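# Put the cover back onto the grey case

## Task

Set the cover back in place on top of the grey case, keep intact anything that was already achieved, and finish with both hands holding nothing.

## Robot and tools

Robot: two arms, left_arm (carries a left hand) and right_arm (carries a right hand), each with a five-finger hand. Base positions in the scene frame: left_arm at (+0.010, +0.361, 0) m, right_arm at (-0.050, -0.327, 0) m, each turned slightly about z. A camera stand is fixed to the floor behind the arms. Objects may get nudged now and then by outside pushes.

Scene frame: origin at table-top height, halfway between the nominal bases; +z up, +x out over the table, left_arm on the +y side. Arm names do not match image left/right. Reported end_effector_position (m) and end_effector_quat_wxyz are given in this frame and can be off by a few cm.

Hand point: a spot fixed to the palm, 0.05 m in front of it and 0.15 m out from the wrist flange. Its +z runs along straight fingers, +y out of the palm, +x across the palm away from the thumb on the right hand (toward the thumb on the left hand). Straight fingers extend 0.06-0.07 m past the point and sit 0.06 m behind it along -y. A wrist bracket on the little-finger side can collide with things.

execute_actions(actions, cameras): actions is a list of actions; each action is a list of up to 15 rows, one row per 1/30 s step; a short action repeats its last row to fill 15 steps. Every row has 28 numbers in [-1, 1], always for both arms: left dx, dy, dz, rx, ry, rz, then left little, ring, middle, index, thumb_bend, thumb_turn, force_limit, speed; then the same 14 for the right arm. The six pose numbers are an offset (not a pose) from that arm's Hand target as it was when the action began, along that Hand target's own axes; every row counts from that same start. Scale: 1.0 = 0.6 m for dx-dz, 180 degrees for the rotation vector rx-rz. All zeros re-requests the current Hand target. Finger numbers are absolute targets: +1 open/straight, -1 closed; thumb_turn -1 puts the thumb opposite the fingers, +1 beside the palm. force_limit maps -1..+1 to about 0..10 N (thumb motors up to 15 N). speed rises from near zero at -1 to full at +0.48 and stays full above. There is no 'no change' value: to keep a hand as is, resend its last executed eight numbers (if none sent yet, send its hand_measured plus hand_force_limit and hand_speed). An empty actions list returns images.

move(target, speed, blend, blocking, cameras): moves hand points in straight lines. target is one 28-number row or a list of up to 15 rows; every row's offsets count from the Hand targets at the call's start, not from the previous row; hand numbers as above. speed in m/s, 0.002-4.3, default 0.25 (turn rate up to twice that in rad/s), one value or one per target. blend in m rounds corners; 0 stops at each target. The whole move caps at 10 s. blocking=false returns after about 0.5 s while the motion continues. The result adds a 'move:' line: done, off_target, moving, held, fault, plus limits such as paced or held. The paths do not avoid obstacles or the other arm; keep paths away from the arm's own base.

wait(seconds 0-10): lets time pass with commands held. stop(): brakes a running move. zoom_image(camera, region [x0,y0,x1,y1], at most 504x504 px) enlarges part of the latest image. Cameras: cam_head_left, cam_head_right, cam_high, cam_left_wrist, cam_right_wrist (672x504). show_instructions shows the reference pages. finished_scene ends the scene permanently.

Results: Hand target (the last commanded pose after the controller's 40-degree orientation clip; the next offsets start there), hand point pose, joint positions, velocities and torques, and per hand six-value lists hand_measured, hand_stopped_by (moving, target, force, stalled, fault) and hand_load_n (positive when pushed open; a lost grip shows as load near 0), plus hand_force_limit and hand_speed. The hand often rests 1-3 cm (up to 5) below the command from friction and weight; that is not contact. If it rests short, send the remaining distance as an offset.

Gripping: with the thumb turned in front, the hand holds items about 0.035-0.065 m thick, handles down to 0.025 m. For a gentle grip close slowly (speed -0.94 or less). To squeeze harder, raise force_limit and send a more-closed target; to release, send a more-open target than hand_measured.

Avoid: anything falling or being left off the table, dropping or releasing moving parts, slamming, hard pushes on fixed or heavy things, the two arms touching or one hand gripping the other's fingers, excessive finger loads, and overheating (MOTOR HOT warns; at 100 C the arm goes limp for 30-60 s). An arm blocked by something keeps pushing until commanded back past its hand point. End with both hands open and empty.

Each tool is called as name(argument=value, ...), one argument or row to a line, values as JSON.

Reference images:

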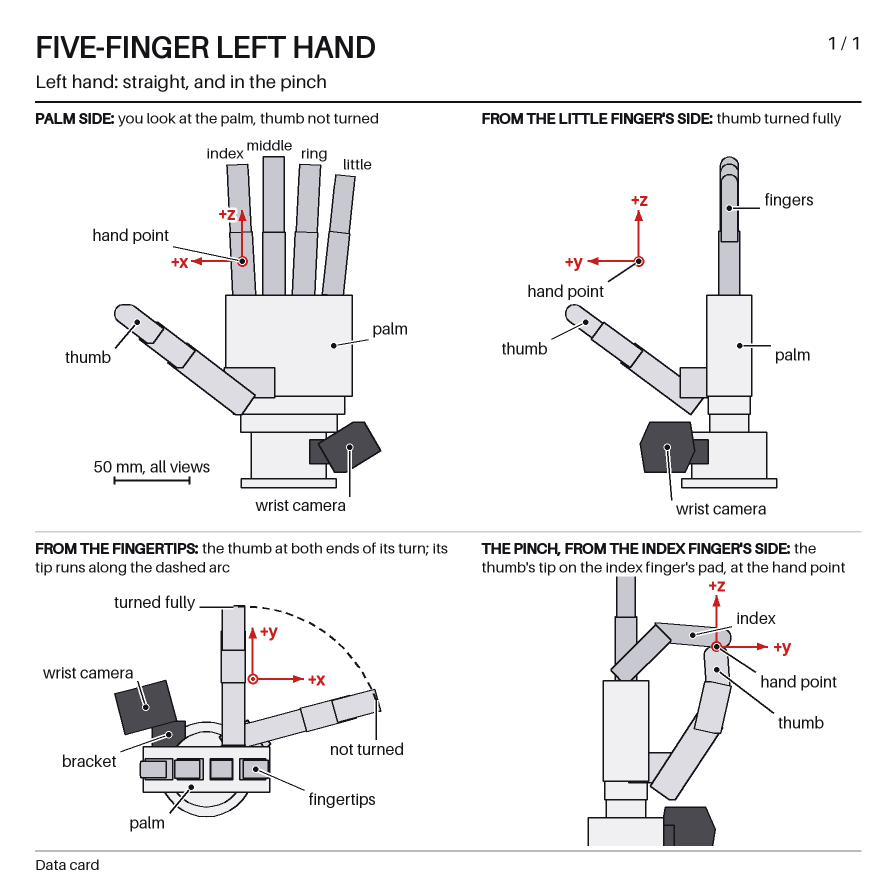

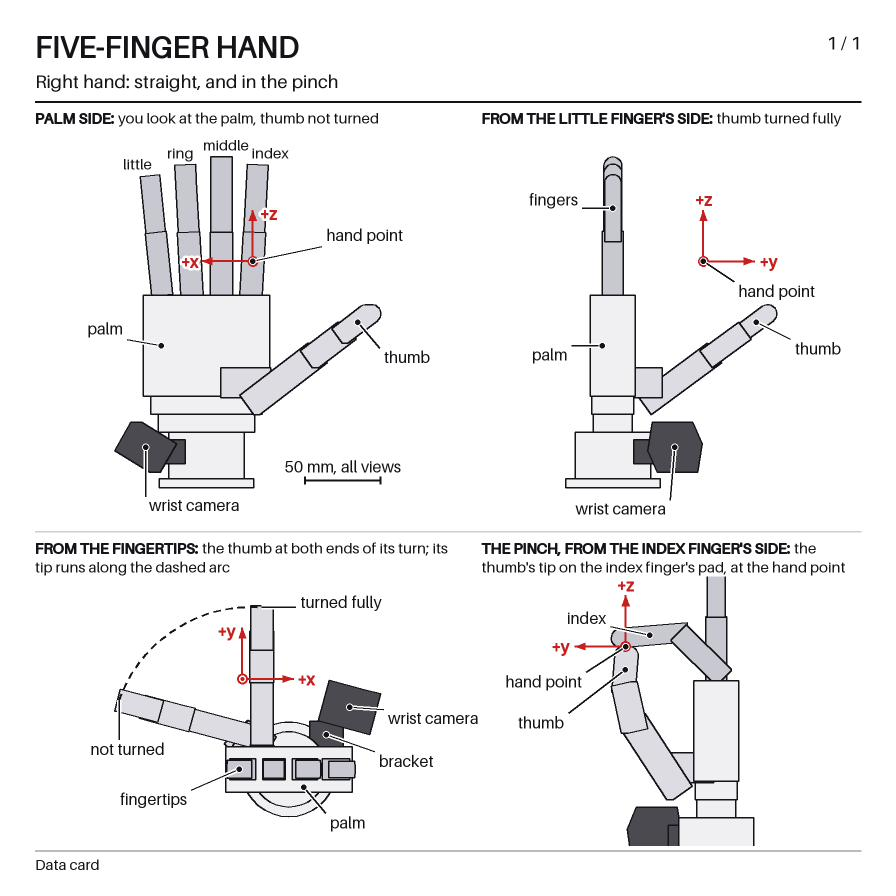

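## Session

execute_actions(
  actions=[],
)

Scene clock: 0.00 s.
left_arm: end_effector_position=(+0.7045, +0.6811, +0.2288) hand_measured=(+1.000, +1.000, +1.000, +1.000, +1.000, +1.000) hand_load_n=(+0.0, +0.0, +0.0, +0.0, +0.0, +0.0) hand_stopped_by=(target, target, target, target, target, target) hand_force_limit=0.00 hand_speed=-0.80 end_effector_quat_wxyz=(-0.178, +0.725, -0.567, +0.349) | right_arm: end_effector_position=(+0.4242, -0.3934, +0.3728) hand_measured=(+1.000, +1.000, +1.000, +1.000, +1.000, +1.000) hand_load_n=(+0.0, +0.0, +0.0, +0.0, +0.0, +0.0) hand_stopped_by=(target, target, target, target, target, target) hand_force_limit=0.00 hand_speed=-0.80 end_effector_quat_wxyz=(+0.057, +0.841, -0.254, +0.475)
Joint positions: left_arm=[0.616 2.167 2.29 -1.055 0.529 0.162] | right_arm=[0.136 1.156 1.293 -0.777 0.431 -1.096]
Joint velocities: within noise
Joint torques (N m): no reading
Heat: left arm: hottest wrist roll 30 °C; right arm: hottest waist 31 °C.
Hand target: left_arm +0.7091, +0.6841, +0.2373; -0.189, +0.720, -0.567, +0.352 | right_arm +0.4284, -0.3929, +0.3916; +0.050, +0.832, -0.256, +0.490

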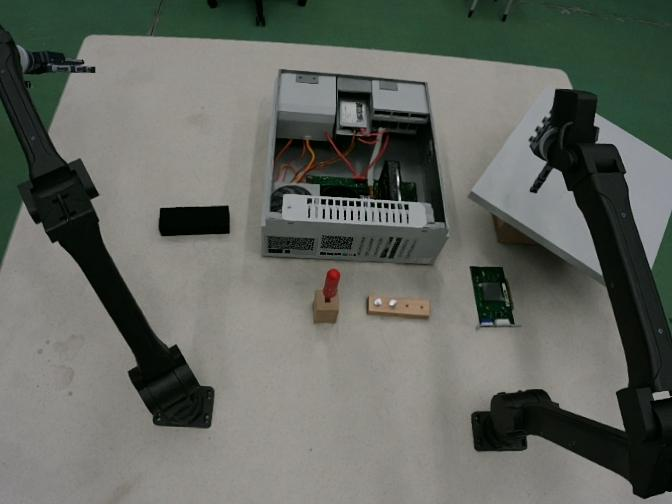

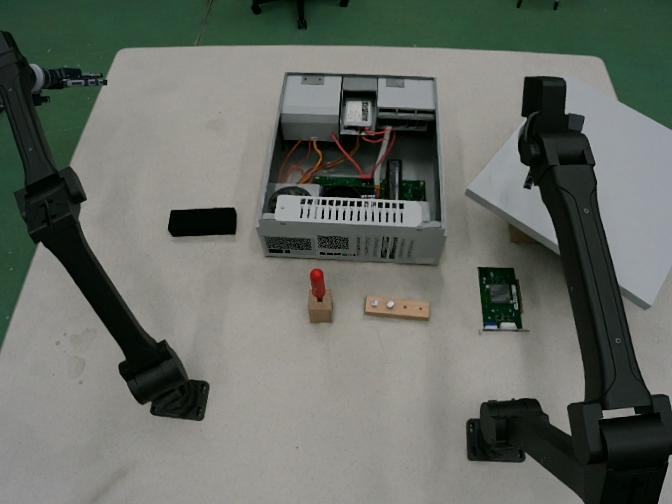

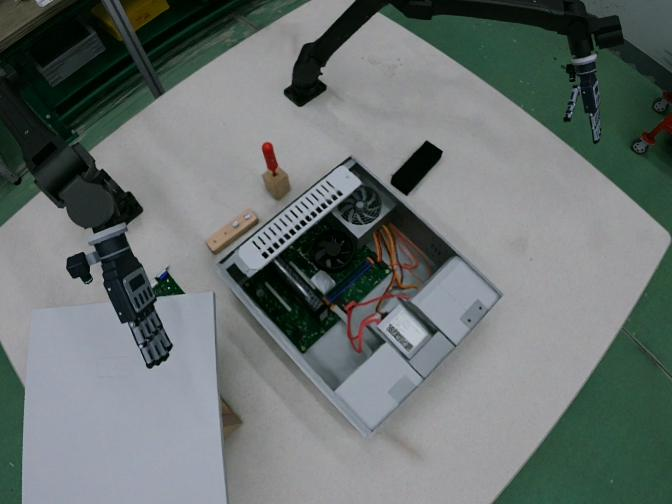

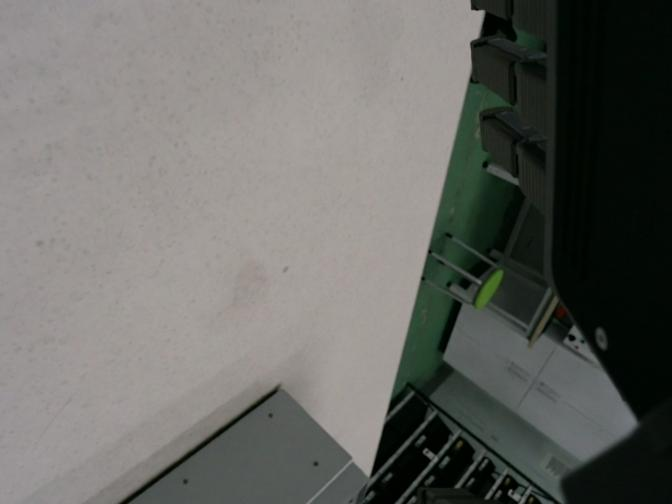

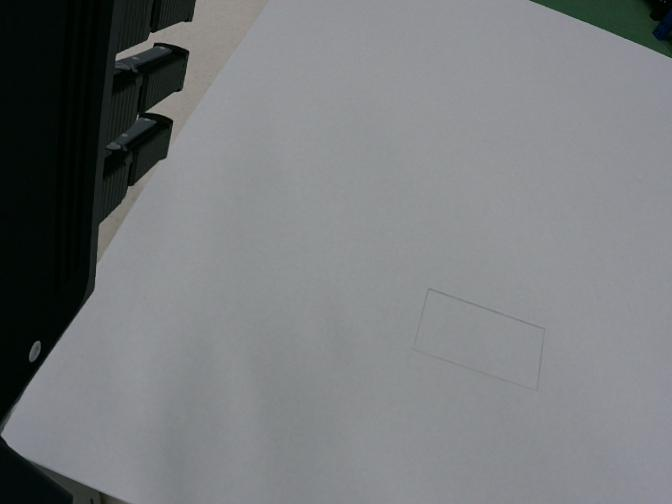

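zoom_image(
  camera="cam_head_right",
  region=[430, 60, 672, 340],
)

zoom_image(
  camera="cam_head_right",
  region=[230, 50, 470, 280],
)

zoom_image(
  camera="cam_high",
  region=[0, 270, 260, 504],
)

zoom_image(
  camera="cam_high",
  region=[200, 140, 520, 440],
)

Scaled by 1.800 from the camera's 672x504 image, which has a finer 960x720 frame.

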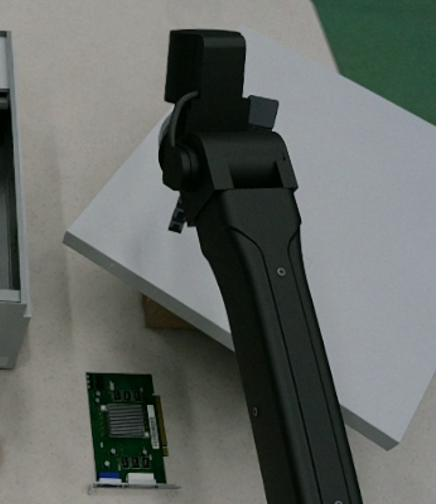

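Scaled by 2.100 from the camera's 672x504 image, which has a finer 960x720 frame.

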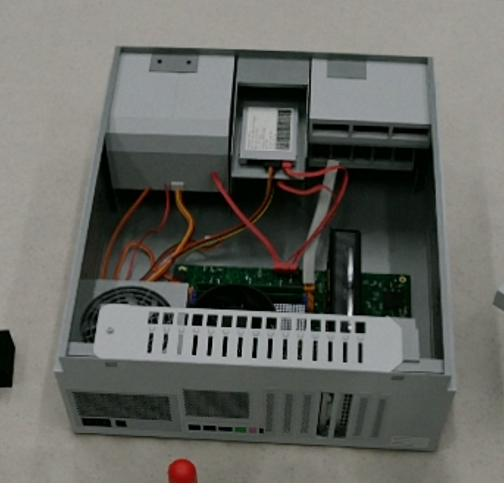

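Scaled by 1.938 from the camera's 672x504 image, which has a finer 960x720 frame.

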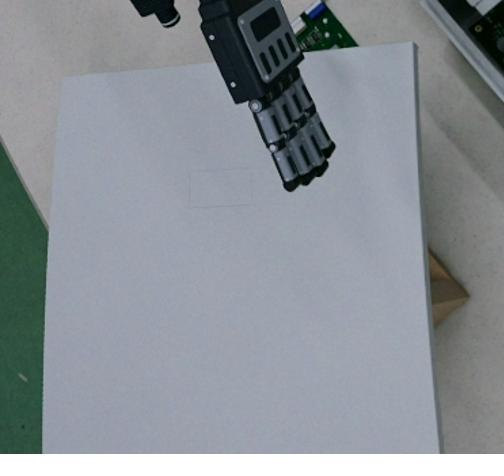

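Scaled by 1.575 from the camera's 672x504 image, which has a finer 960x720 frame.

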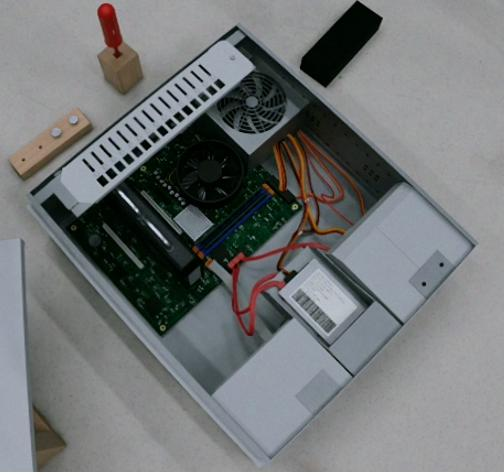

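move(
  target=[0,0,0,0,0,0,1,1,1,1,1,1,0,-0.8,-0.047,-0.159,-0.284,0,0,0,1,1,1,1,1,1,0,-0.8],
  cameras=["all"],
)

Scene clock: 18.87 s.
left_arm: end_effector_position=(+0.7045, +0.6811, +0.2288) hand_measured=(+1.000, +1.000, +1.000, +1.000, +1.000, +1.000) hand_load_n=(-0.5, +0.0, +0.0, +0.0, +0.0, +0.0) hand_stopped_by=(target, target, target, target, target, target) hand_force_limit=0.00 hand_speed=-0.80 end_effector_quat_wxyz=(-0.178, +0.725, -0.567, +0.349) | right_arm: end_effector_position=(+0.3262, -0.2485, +0.4454) hand_measured=(+1.000, +1.000, +1.000, +1.000, +1.000, +1.000) hand_load_n=(+0.0, +0.0, +0.0, +0.0, +0.0, +0.0) hand_stopped_by=(target, target, target, target, target, target) hand_force_limit=0.00 hand_speed=-0.80 end_effector_quat_wxyz=(+0.073, +0.843, -0.243, +0.474)
Joint positions: left_arm=[0.616 2.167 2.29 -1.055 0.529 0.162] | right_arm=[0.639 1.146 1.513 -1.273 0.817 -0.693]
Joint torques (N m): left_arm=[-0.09 -20.48 11.96 1.39 0.57 -0.01] | right_arm=[-0.21 -7.71 13.86 0.8 0.65 0.08]
Heat: left arm: hottest elbow 33 °C; right arm: hottest elbow 32 °C.
Hand target: left_arm +0.7091, +0.6841, +0.2373; -0.189, +0.720, -0.567, +0.352 | right_arm +0.3281, -0.2429, +0.4716; +0.050, +0.832, -0.256, +0.491
Off the commanded pose: left_arm 0.010 m, 1 deg | right_arm 0.027 m, 4 deg.
move: off_target (right_arm)

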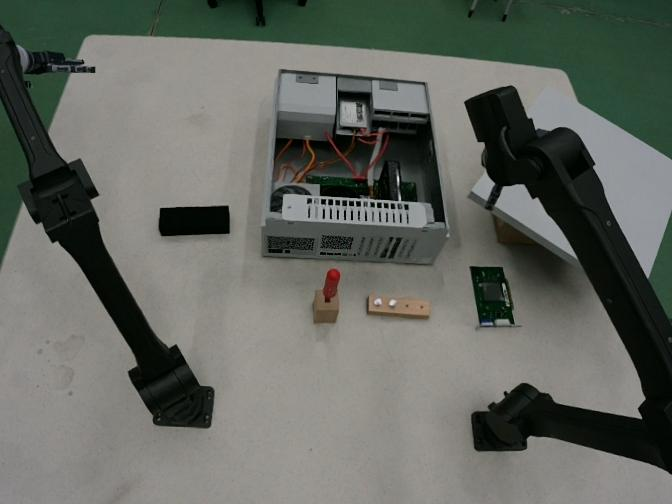

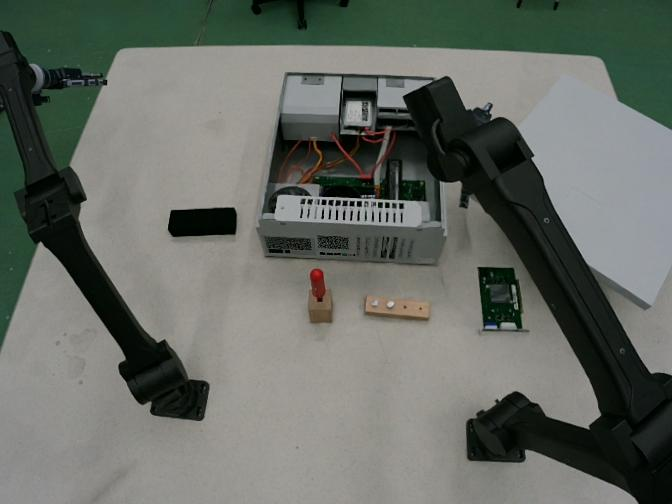

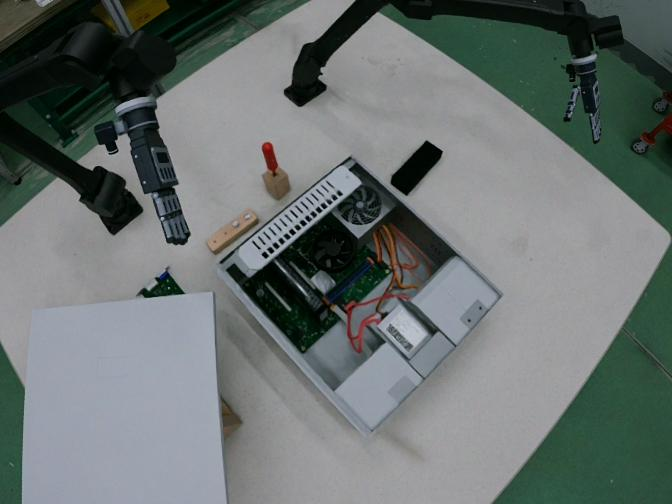

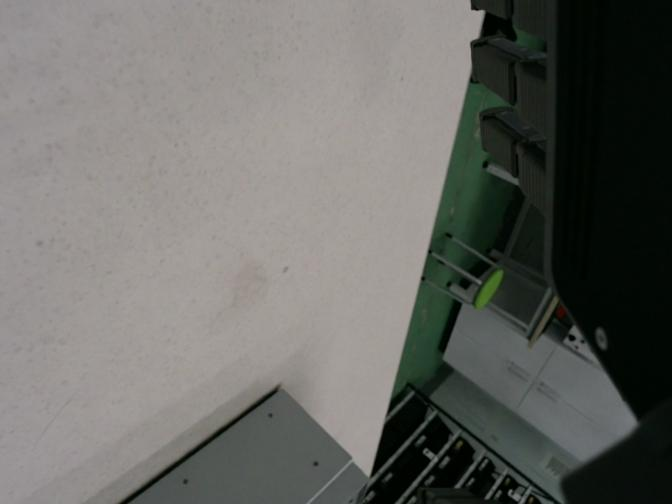

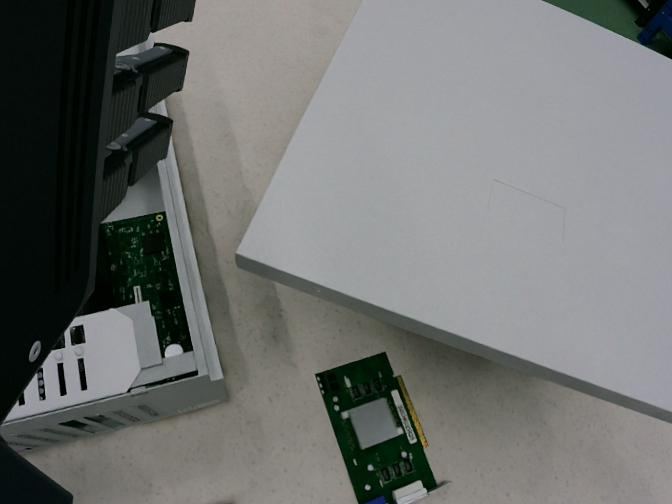

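zoom_image(
  camera="cam_right_wrist",
  region=[200, 0, 672, 504],
)

zoom_image(
  camera="cam_right_wrist",
  region=[220, 220, 400, 360],
)

zoom_image(
  camera="cam_head_right",
  region=[440, 60, 672, 330],
)

Scaled by 1.000.

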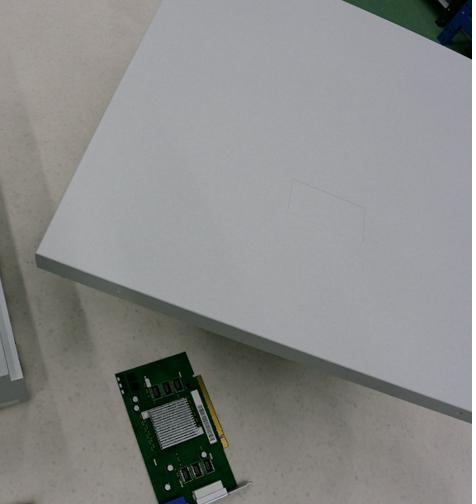

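Scaled by 2.800 from the camera's 672x504 image, which has a finer 960x720 frame.

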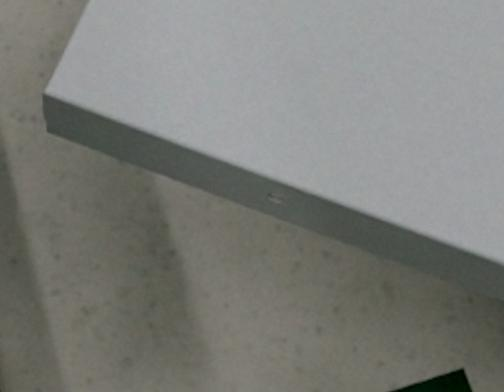

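Scaled by 1.867 from the camera's 672x504 image, which has a finer 960x720 frame.

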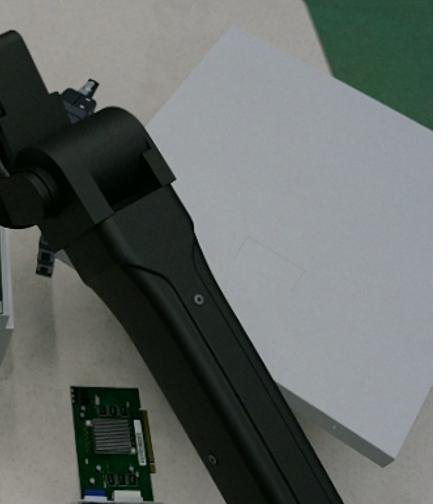

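zoom_image(
  camera="cam_head_left",
  region=[0, 20, 160, 140],
)

zoom_image(
  camera="cam_head_left",
  region=[110, 320, 270, 440],
)

zoom_image(
  camera="cam_head_left",
  region=[440, 370, 600, 490],
)

zoom_image(
  camera="cam_head_left",
  region=[240, 50, 480, 290],
)

Scaled by 3.150 from the camera's 672x504 image, which has a finer 960x720 frame.

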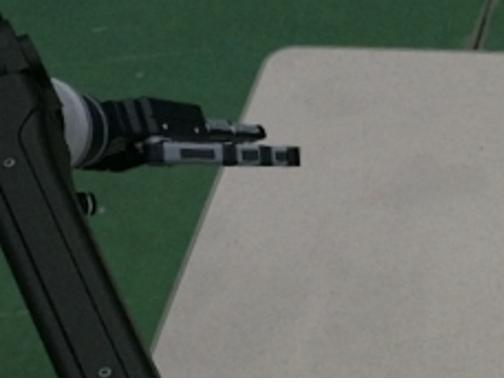

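Scaled by 3.150 from the camera's 672x504 image, which has a finer 960x720 frame.

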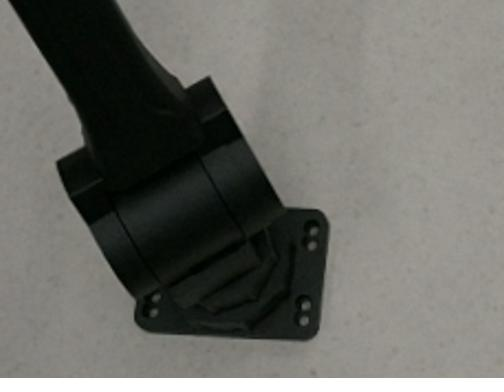

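Scaled by 3.150 from the camera's 672x504 image, which has a finer 960x720 frame.

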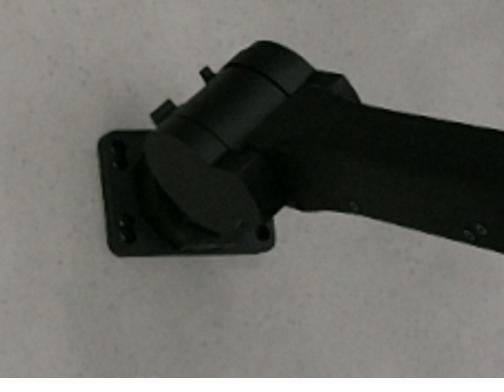

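Scaled by 2.100 from the camera's 672x504 image, which has a finer 960x720 frame.

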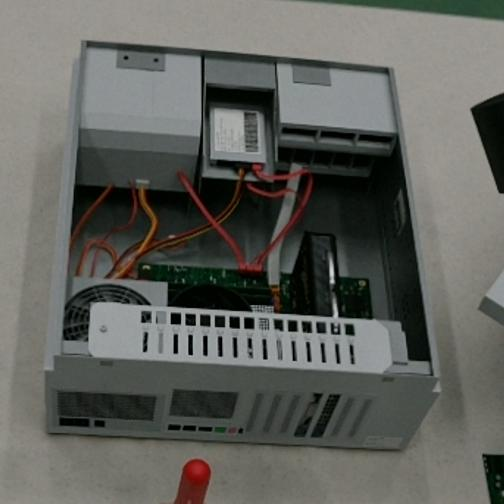

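zoom_image(
  camera="cam_head_left",
  region=[440, 160, 600, 280],
)

zoom_image(
  camera="cam_high",
  region=[160, 360, 280, 480],
)

zoom_image(
  camera="cam_right_wrist",
  region=[380, 260, 672, 480],
)

Scaled by 3.150 from the camera's 672x504 image, which has a finer 960x720 frame.

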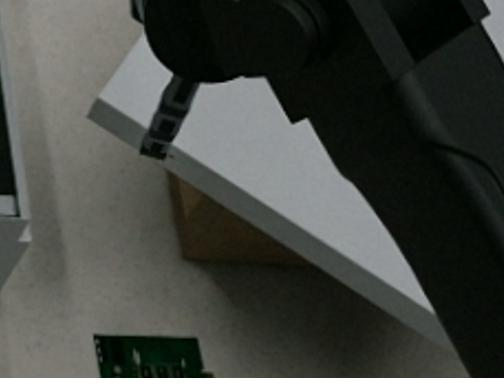

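Scaled by 4.200 from the camera's 672x504 image, which has a finer 960x720 frame.

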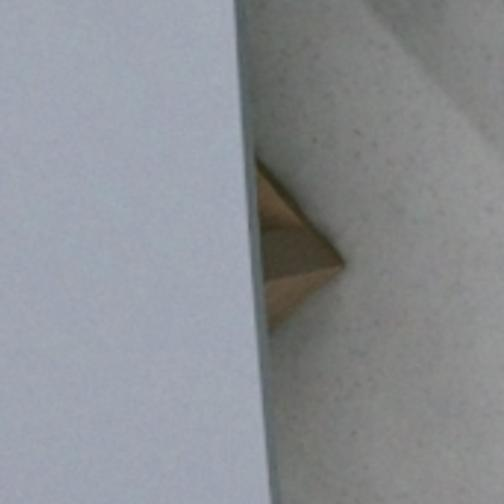

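Scaled by 1.726 from the camera's 672x504 image, which has a finer 960x720 frame.

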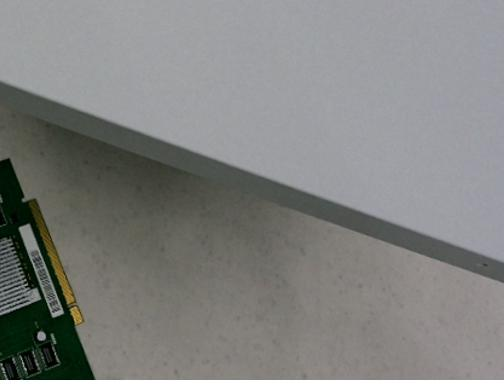

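move(
  target=[
    [0,0,0,0,0,0,1,1,1,1,1,1,0,-0.8,0.2405,0.2737,0.3037,0.1541,0.1043,0.4214,1,1,1,1,1,1,0,-0.8],
    [0,0,0,0,0,0,1,1,1,1,1,1,0,-0.8,0.1473,0.9418,0.329,0.2238,0.0121,0.3864,1,1,1,1,1,1,0,-0.8],
  ],
  blend=0.05,
  speed=0.3,
  cameras=["all"],
)

Scene clock: 54.23 s.
left_arm: end_effector_position=(+0.7045, +0.6811, +0.2288) hand_measured=(+1.000, +1.000, +1.000, +1.000, +1.000, +1.000) hand_load_n=(+0.0, -0.5, +0.0, +0.0, +0.0, +0.0) hand_stopped_by=(target, target, target, target, target, target) hand_force_limit=0.00 hand_speed=-0.80 end_effector_quat_wxyz=(-0.178, +0.725, -0.567, +0.349) | right_arm: end_effector_position=(+0.2452, -0.8187, +0.3225) hand_measured=(+1.000, +1.000, +1.000, +1.000, +1.000, +1.000) hand_load_n=(+0.0, +0.0, +0.0, +0.0, +0.0, -0.5) hand_stopped_by=(target, target, target, target, target, target) hand_force_limit=0.00 hand_speed=-0.80 end_effector_quat_wxyz=(+0.508, -0.488, +0.519, -0.484)
Joint positions: left_arm=[0.616 2.167 2.29 -1.055 0.529 0.162] | right_arm=[-1.35 1.591 1.279 0.228 -1.371 -0.027]
Joint torques (N m): left_arm=[-0.73 -19.66 11.99 1.5 0.5 -0.01] | right_arm=[-0.56 -13.86 14.04 1.81 -0.2 0.11]
Heat: left arm: hottest elbow 38 °C; right arm: hottest elbow 40 °C.
Hand target: left_arm +0.7091, +0.6841, +0.2373; -0.189, +0.720, -0.567, +0.352 | right_arm +0.2502, -0.8305, +0.3501; +0.500, -0.500, +0.500, -0.500
Off the commanded pose: left_arm 0.010 m, 1 deg | right_arm 0.031 m, 3 deg.
move: off_target (right_arm)

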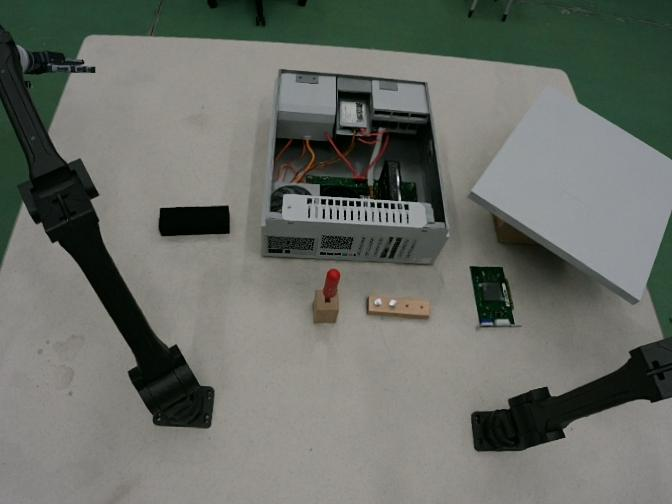

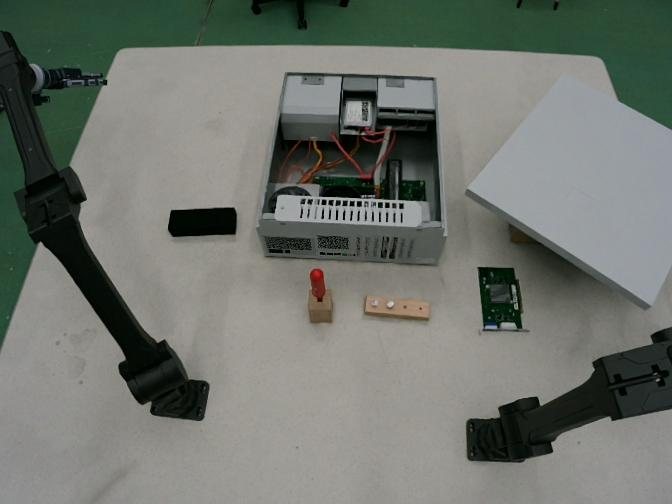

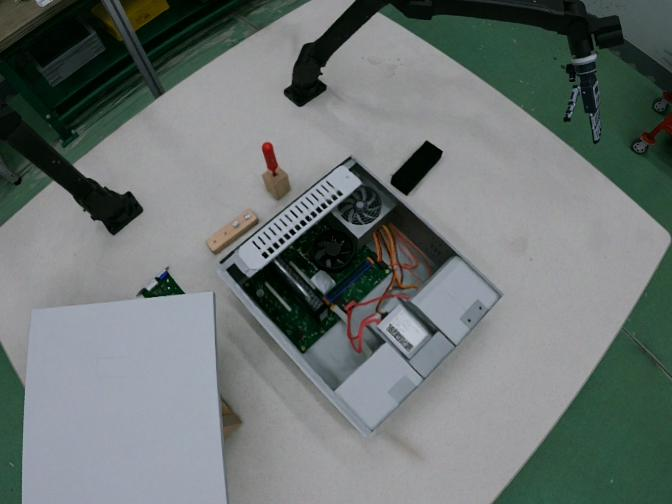

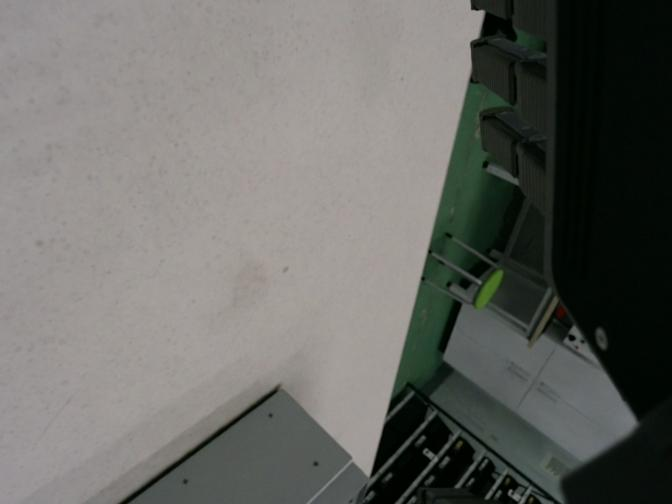

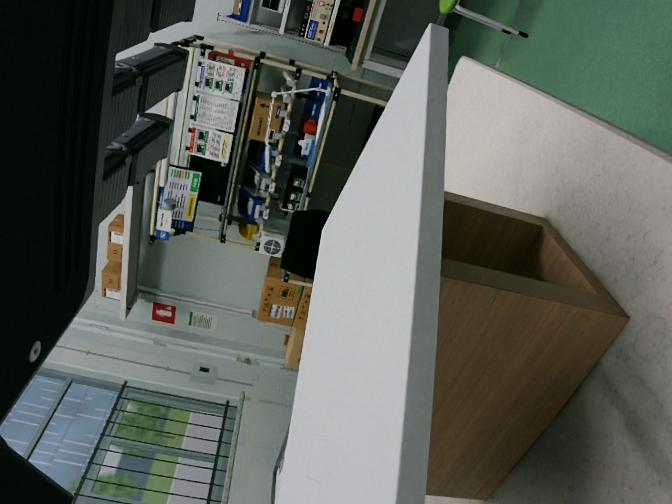

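move(
  target=[
    [0.616,0.022,-0.2775,-0.0665,-0.0133,-0.1225,1,1,1,1,1,1,0,-0.8,0.06,0.02,0.16,-0.055,0.207,0.27,1,1,1,1,1,1,0,-0.8],
    [0.9765,0.153,-0.253,-0.1329,-0.0266,-0.245,1,1,1,1,1,1,0,-0.8,0.133,0.033,0.35,-0.109,0.4143,0.5414,1,1,1,1,1,1,0,-0.8],
  ],
  blend=0.05,
  speed=0.3,
  cameras=["all"],
)

Scene clock: 80.73 s.
left_arm: end_effector_position=(+0.5951, +0.1225, +0.4414) hand_measured=(+1.000, +1.000, +1.000, +1.000, +1.000, +1.000) hand_load_n=(+0.0, +0.0, +0.0, +0.0, -0.5, +0.0) hand_stopped_by=(target, target, target, target, target, target) hand_force_limit=0.00 hand_speed=-0.80 end_effector_quat_wxyz=(+0.084, +0.916, -0.312, +0.239) | right_arm: end_effector_position=(+0.4507, -0.9062, +0.3058) hand_measured=(+1.000, +1.000, +1.000, +1.000, +1.000, +1.000) hand_load_n=(+0.0, +0.0, +0.0, +0.0, -0.5, +0.0) hand_stopped_by=(target, target, target, target, target, target) hand_force_limit=0.00 hand_speed=-0.80 end_effector_quat_wxyz=(+0.228, +0.309, +0.921, -0.070)
Joint positions: left_arm=[-0.184 1.775 2.248 -1.575 0.215 -1.182] | right_arm=[-0.957 2.096 2.376 -1.397 -0.165 1.272]
Joint torques (N m): left_arm=[-0.67 -13.04 13 0.58 0.21 -0.05] | right_arm=[-0.32 -20.01 14.06 0.65 -0.03 0.11]
Heat: left arm: hottest elbow 40 °C; right arm: hottest elbow 44 °C.
Hand target: left_arm +0.6003, +0.1208, +0.4508; +0.083, +0.915, -0.309, +0.245 | right_arm +0.4602, -0.9102, +0.3300; +0.245, +0.308, +0.915, -0.083
Off the commanded pose: left_arm 0.011 m, 1 deg | right_arm 0.026 m, 3 deg.
move: off_target (left_arm, right_arm)

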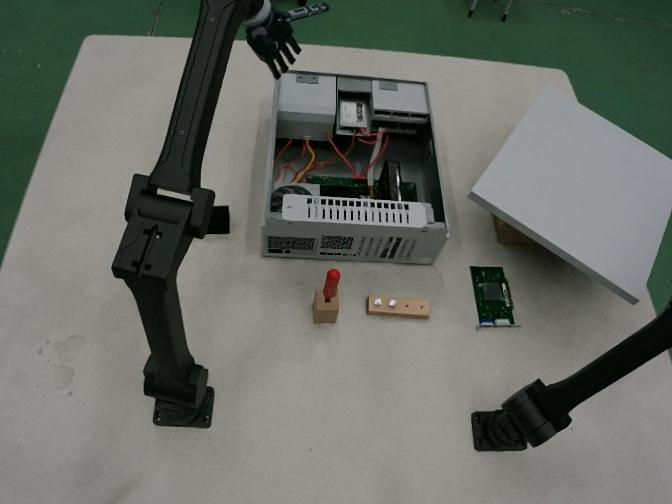

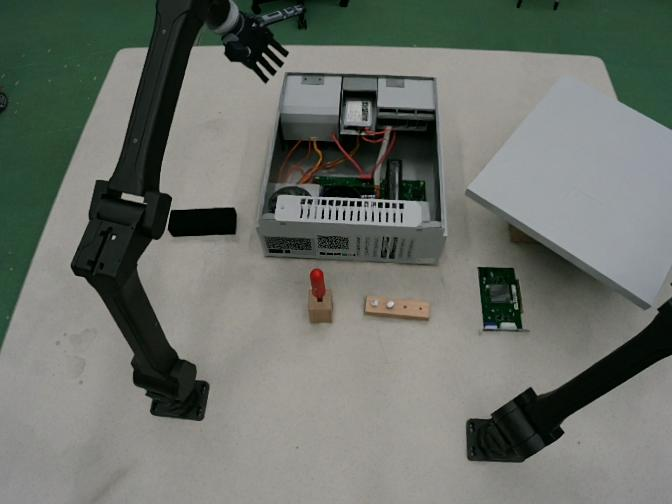

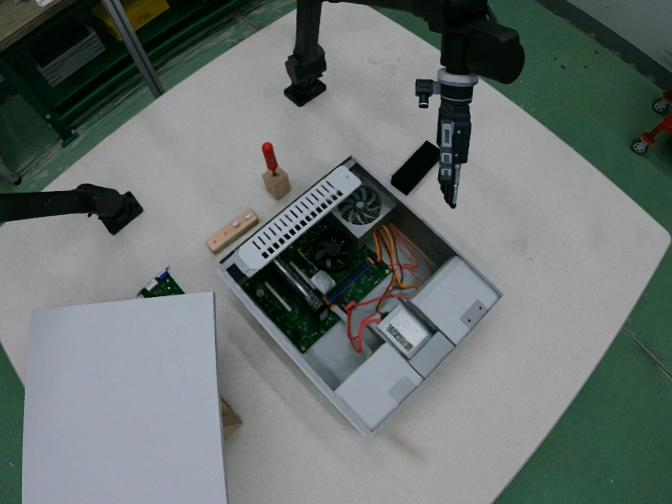

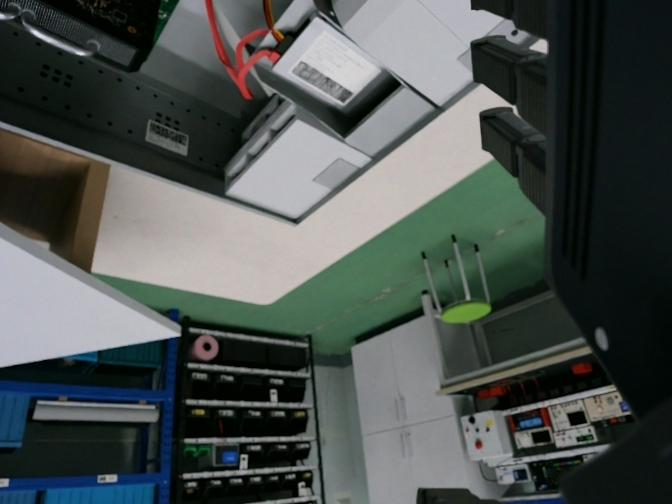

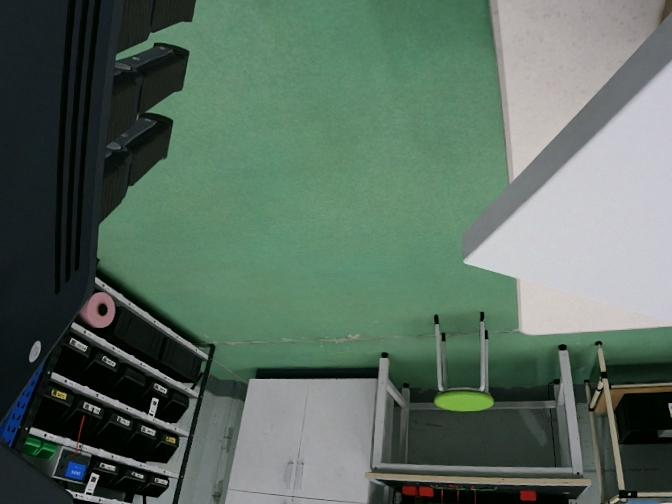

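execute_actions(
  actions=[],
)

Scene clock: 82.63 s.
left_arm: end_effector_position=(+0.5951, +0.1225, +0.4414) hand_measured=(+1.000, +1.000, +1.000, +1.000, +1.000, +1.000) hand_load_n=(+0.0, +0.0, +0.0, +0.0, +0.0, +0.0) hand_stopped_by=(target, target, target, target, target, target) hand_force_limit=0.00 hand_speed=-0.80 end_effector_quat_wxyz=(+0.084, +0.916, -0.312, +0.239) | right_arm: end_effector_position=(+0.4507, -0.9062, +0.3058) hand_measured=(+1.000, +1.000, +1.000, +1.000, +1.000, +1.000) hand_load_n=(+0.0, +0.0, +0.0, +0.0, +0.0, +0.0) hand_stopped_by=(target, target, target, target, target, target) hand_force_limit=0.00 hand_speed=-0.80 end_effector_quat_wxyz=(+0.228, +0.309, +0.921, -0.070)
Joint positions: left_arm=[-0.184 1.775 2.248 -1.575 0.215 -1.182] | right_arm=[-0.957 2.096 2.376 -1.397 -0.165 1.272]
Joint velocities: within noise
Joint torques (N m): left_arm=[-0.21 -13.39 13.22 0.65 0.22 -0.1] | right_arm=[-0.26 -19.9 14.05 0.66 -0.02 0.11]
Heat: left arm: hottest elbow 40 °C; right arm: hottest elbow 44 °C.
Hand target: left_arm +0.6003, +0.1208, +0.4508; +0.083, +0.915, -0.309, +0.245 | right_arm +0.4602, -0.9102, +0.3301; +0.245, +0.308, +0.915, -0.083
Off the commanded pose: left_arm 0.011 m, 1 deg | right_arm 0.026 m, 3 deg.

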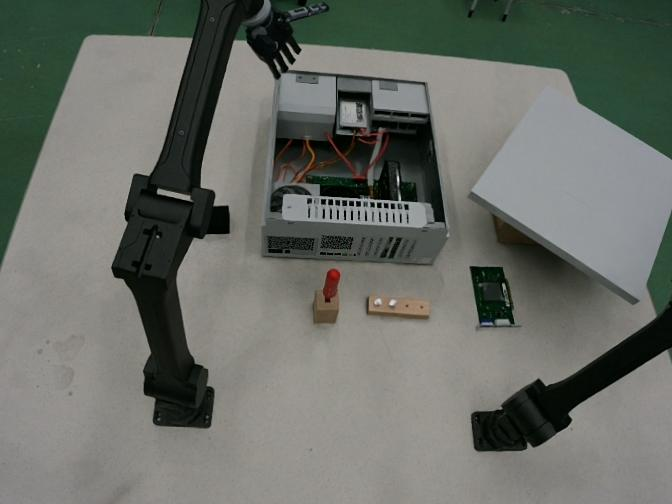

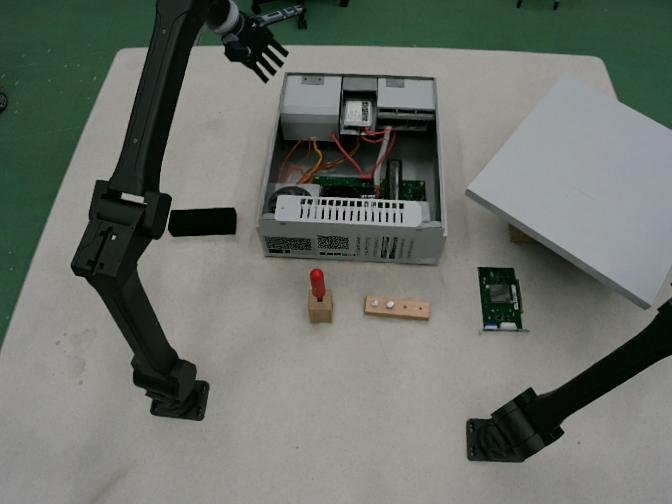

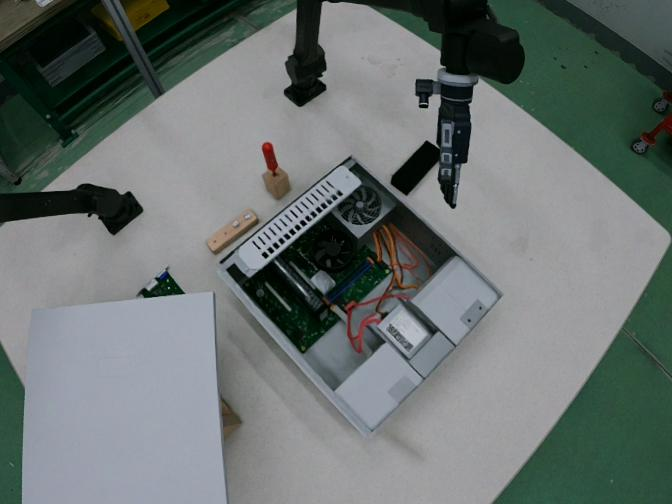

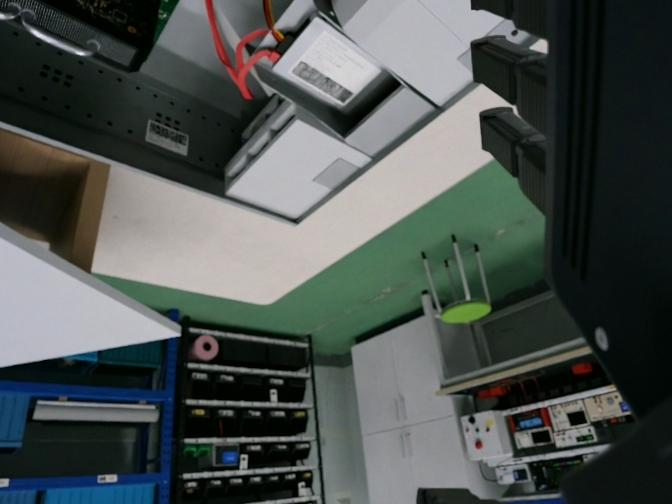

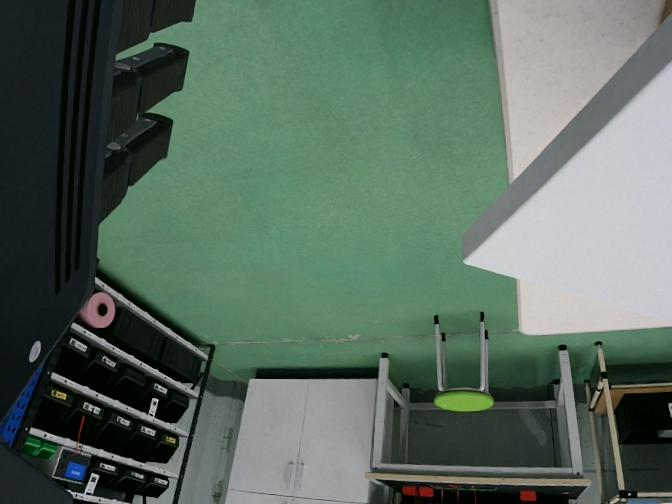

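move(
  target=[0.2483,0.5657,0.318,0,0,0,1,1,1,1,1,1,0,-0.8,0,0,0,0,0,0,1,1,1,1,1,1,0,-0.8],
  speed=0.25,
  cameras=["all"],
)

Scene clock: 87.27 s.
left_arm: end_effector_position=(+0.5672, -0.2872, +0.3485) hand_measured=(+1.000, +1.000, +1.000, +1.000, +1.000, +1.000) hand_load_n=(+0.0, +0.0, +0.0, +0.0, +0.0, +0.0) hand_stopped_by=(target, target, target, target, target, target) hand_force_limit=0.00 hand_speed=-0.80 end_effector_quat_wxyz=(+0.108, +0.902, -0.303, +0.287) | right_arm: end_effector_position=(+0.4507, -0.9062, +0.3058) hand_measured=(+1.000, +1.000, +1.000, +1.000, +1.000, +1.000) hand_load_n=(+0.0, +0.0, +0.0, +0.0, +0.0, +0.0) hand_stopped_by=(target, target, target, target, target, target) hand_force_limit=0.00 hand_speed=-0.80 end_effector_quat_wxyz=(+0.228, +0.309, +0.921, -0.070)
Joint positions: left_arm=[-0.78 2.35 2.886 -1.487 -0.075 -1.713] | right_arm=[-0.957 2.096 2.376 -1.397 -0.165 1.272]
Joint torques (N m): left_arm=[-0.26 -19.6 12.57 1.09 0.01 -0.09] | right_arm=[-0.21 -19.84 14.05 0.65 -0.03 0.11]
Heat: left arm: hottest elbow 41 °C; right arm: hottest elbow 44 °C.
Hand target: left_arm +0.5733, -0.2853, +0.3604; +0.083, +0.915, -0.309, +0.245 | right_arm +0.4602, -0.9102, +0.3301; +0.245, +0.308, +0.915, -0.083
Off the commanded pose: left_arm 0.013 m, 6 deg | right_arm 0.026 m, 3 deg.
elbow stopped short (left arm): the move would have taken joint 3 (elbow) straighter than the controller allows.
move: off_target (left_arm, right_arm)

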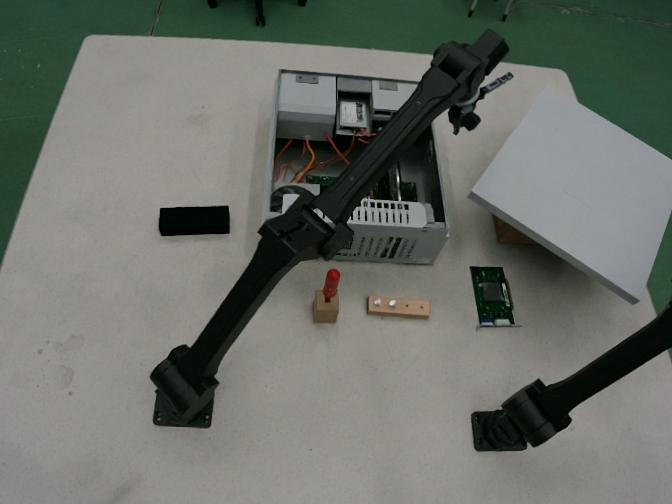

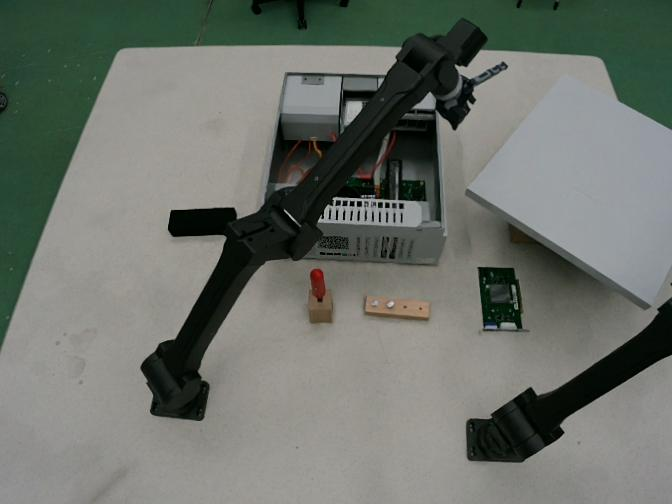

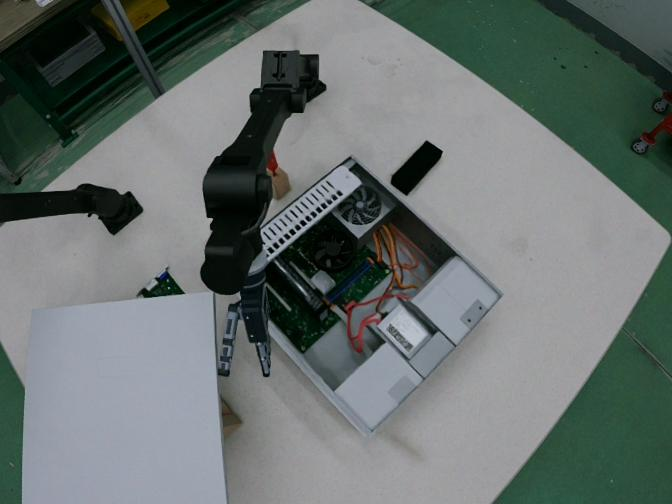

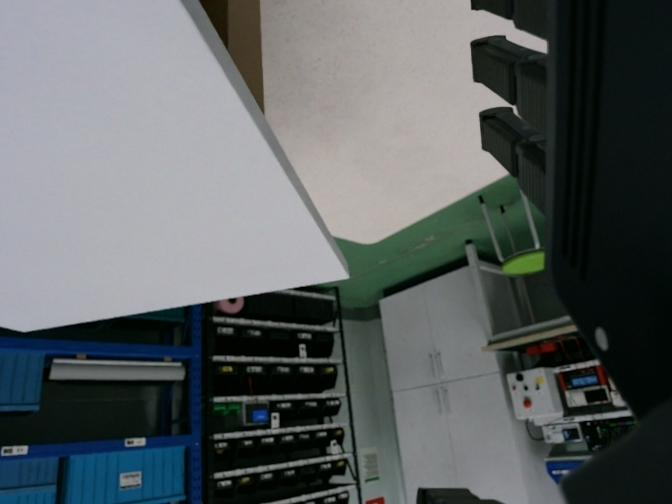

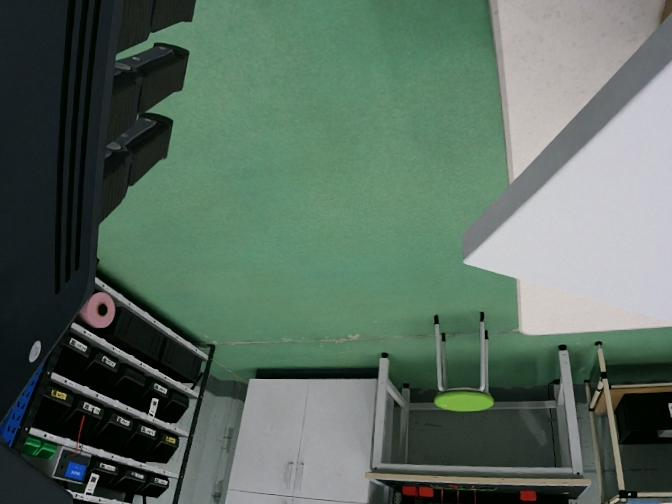

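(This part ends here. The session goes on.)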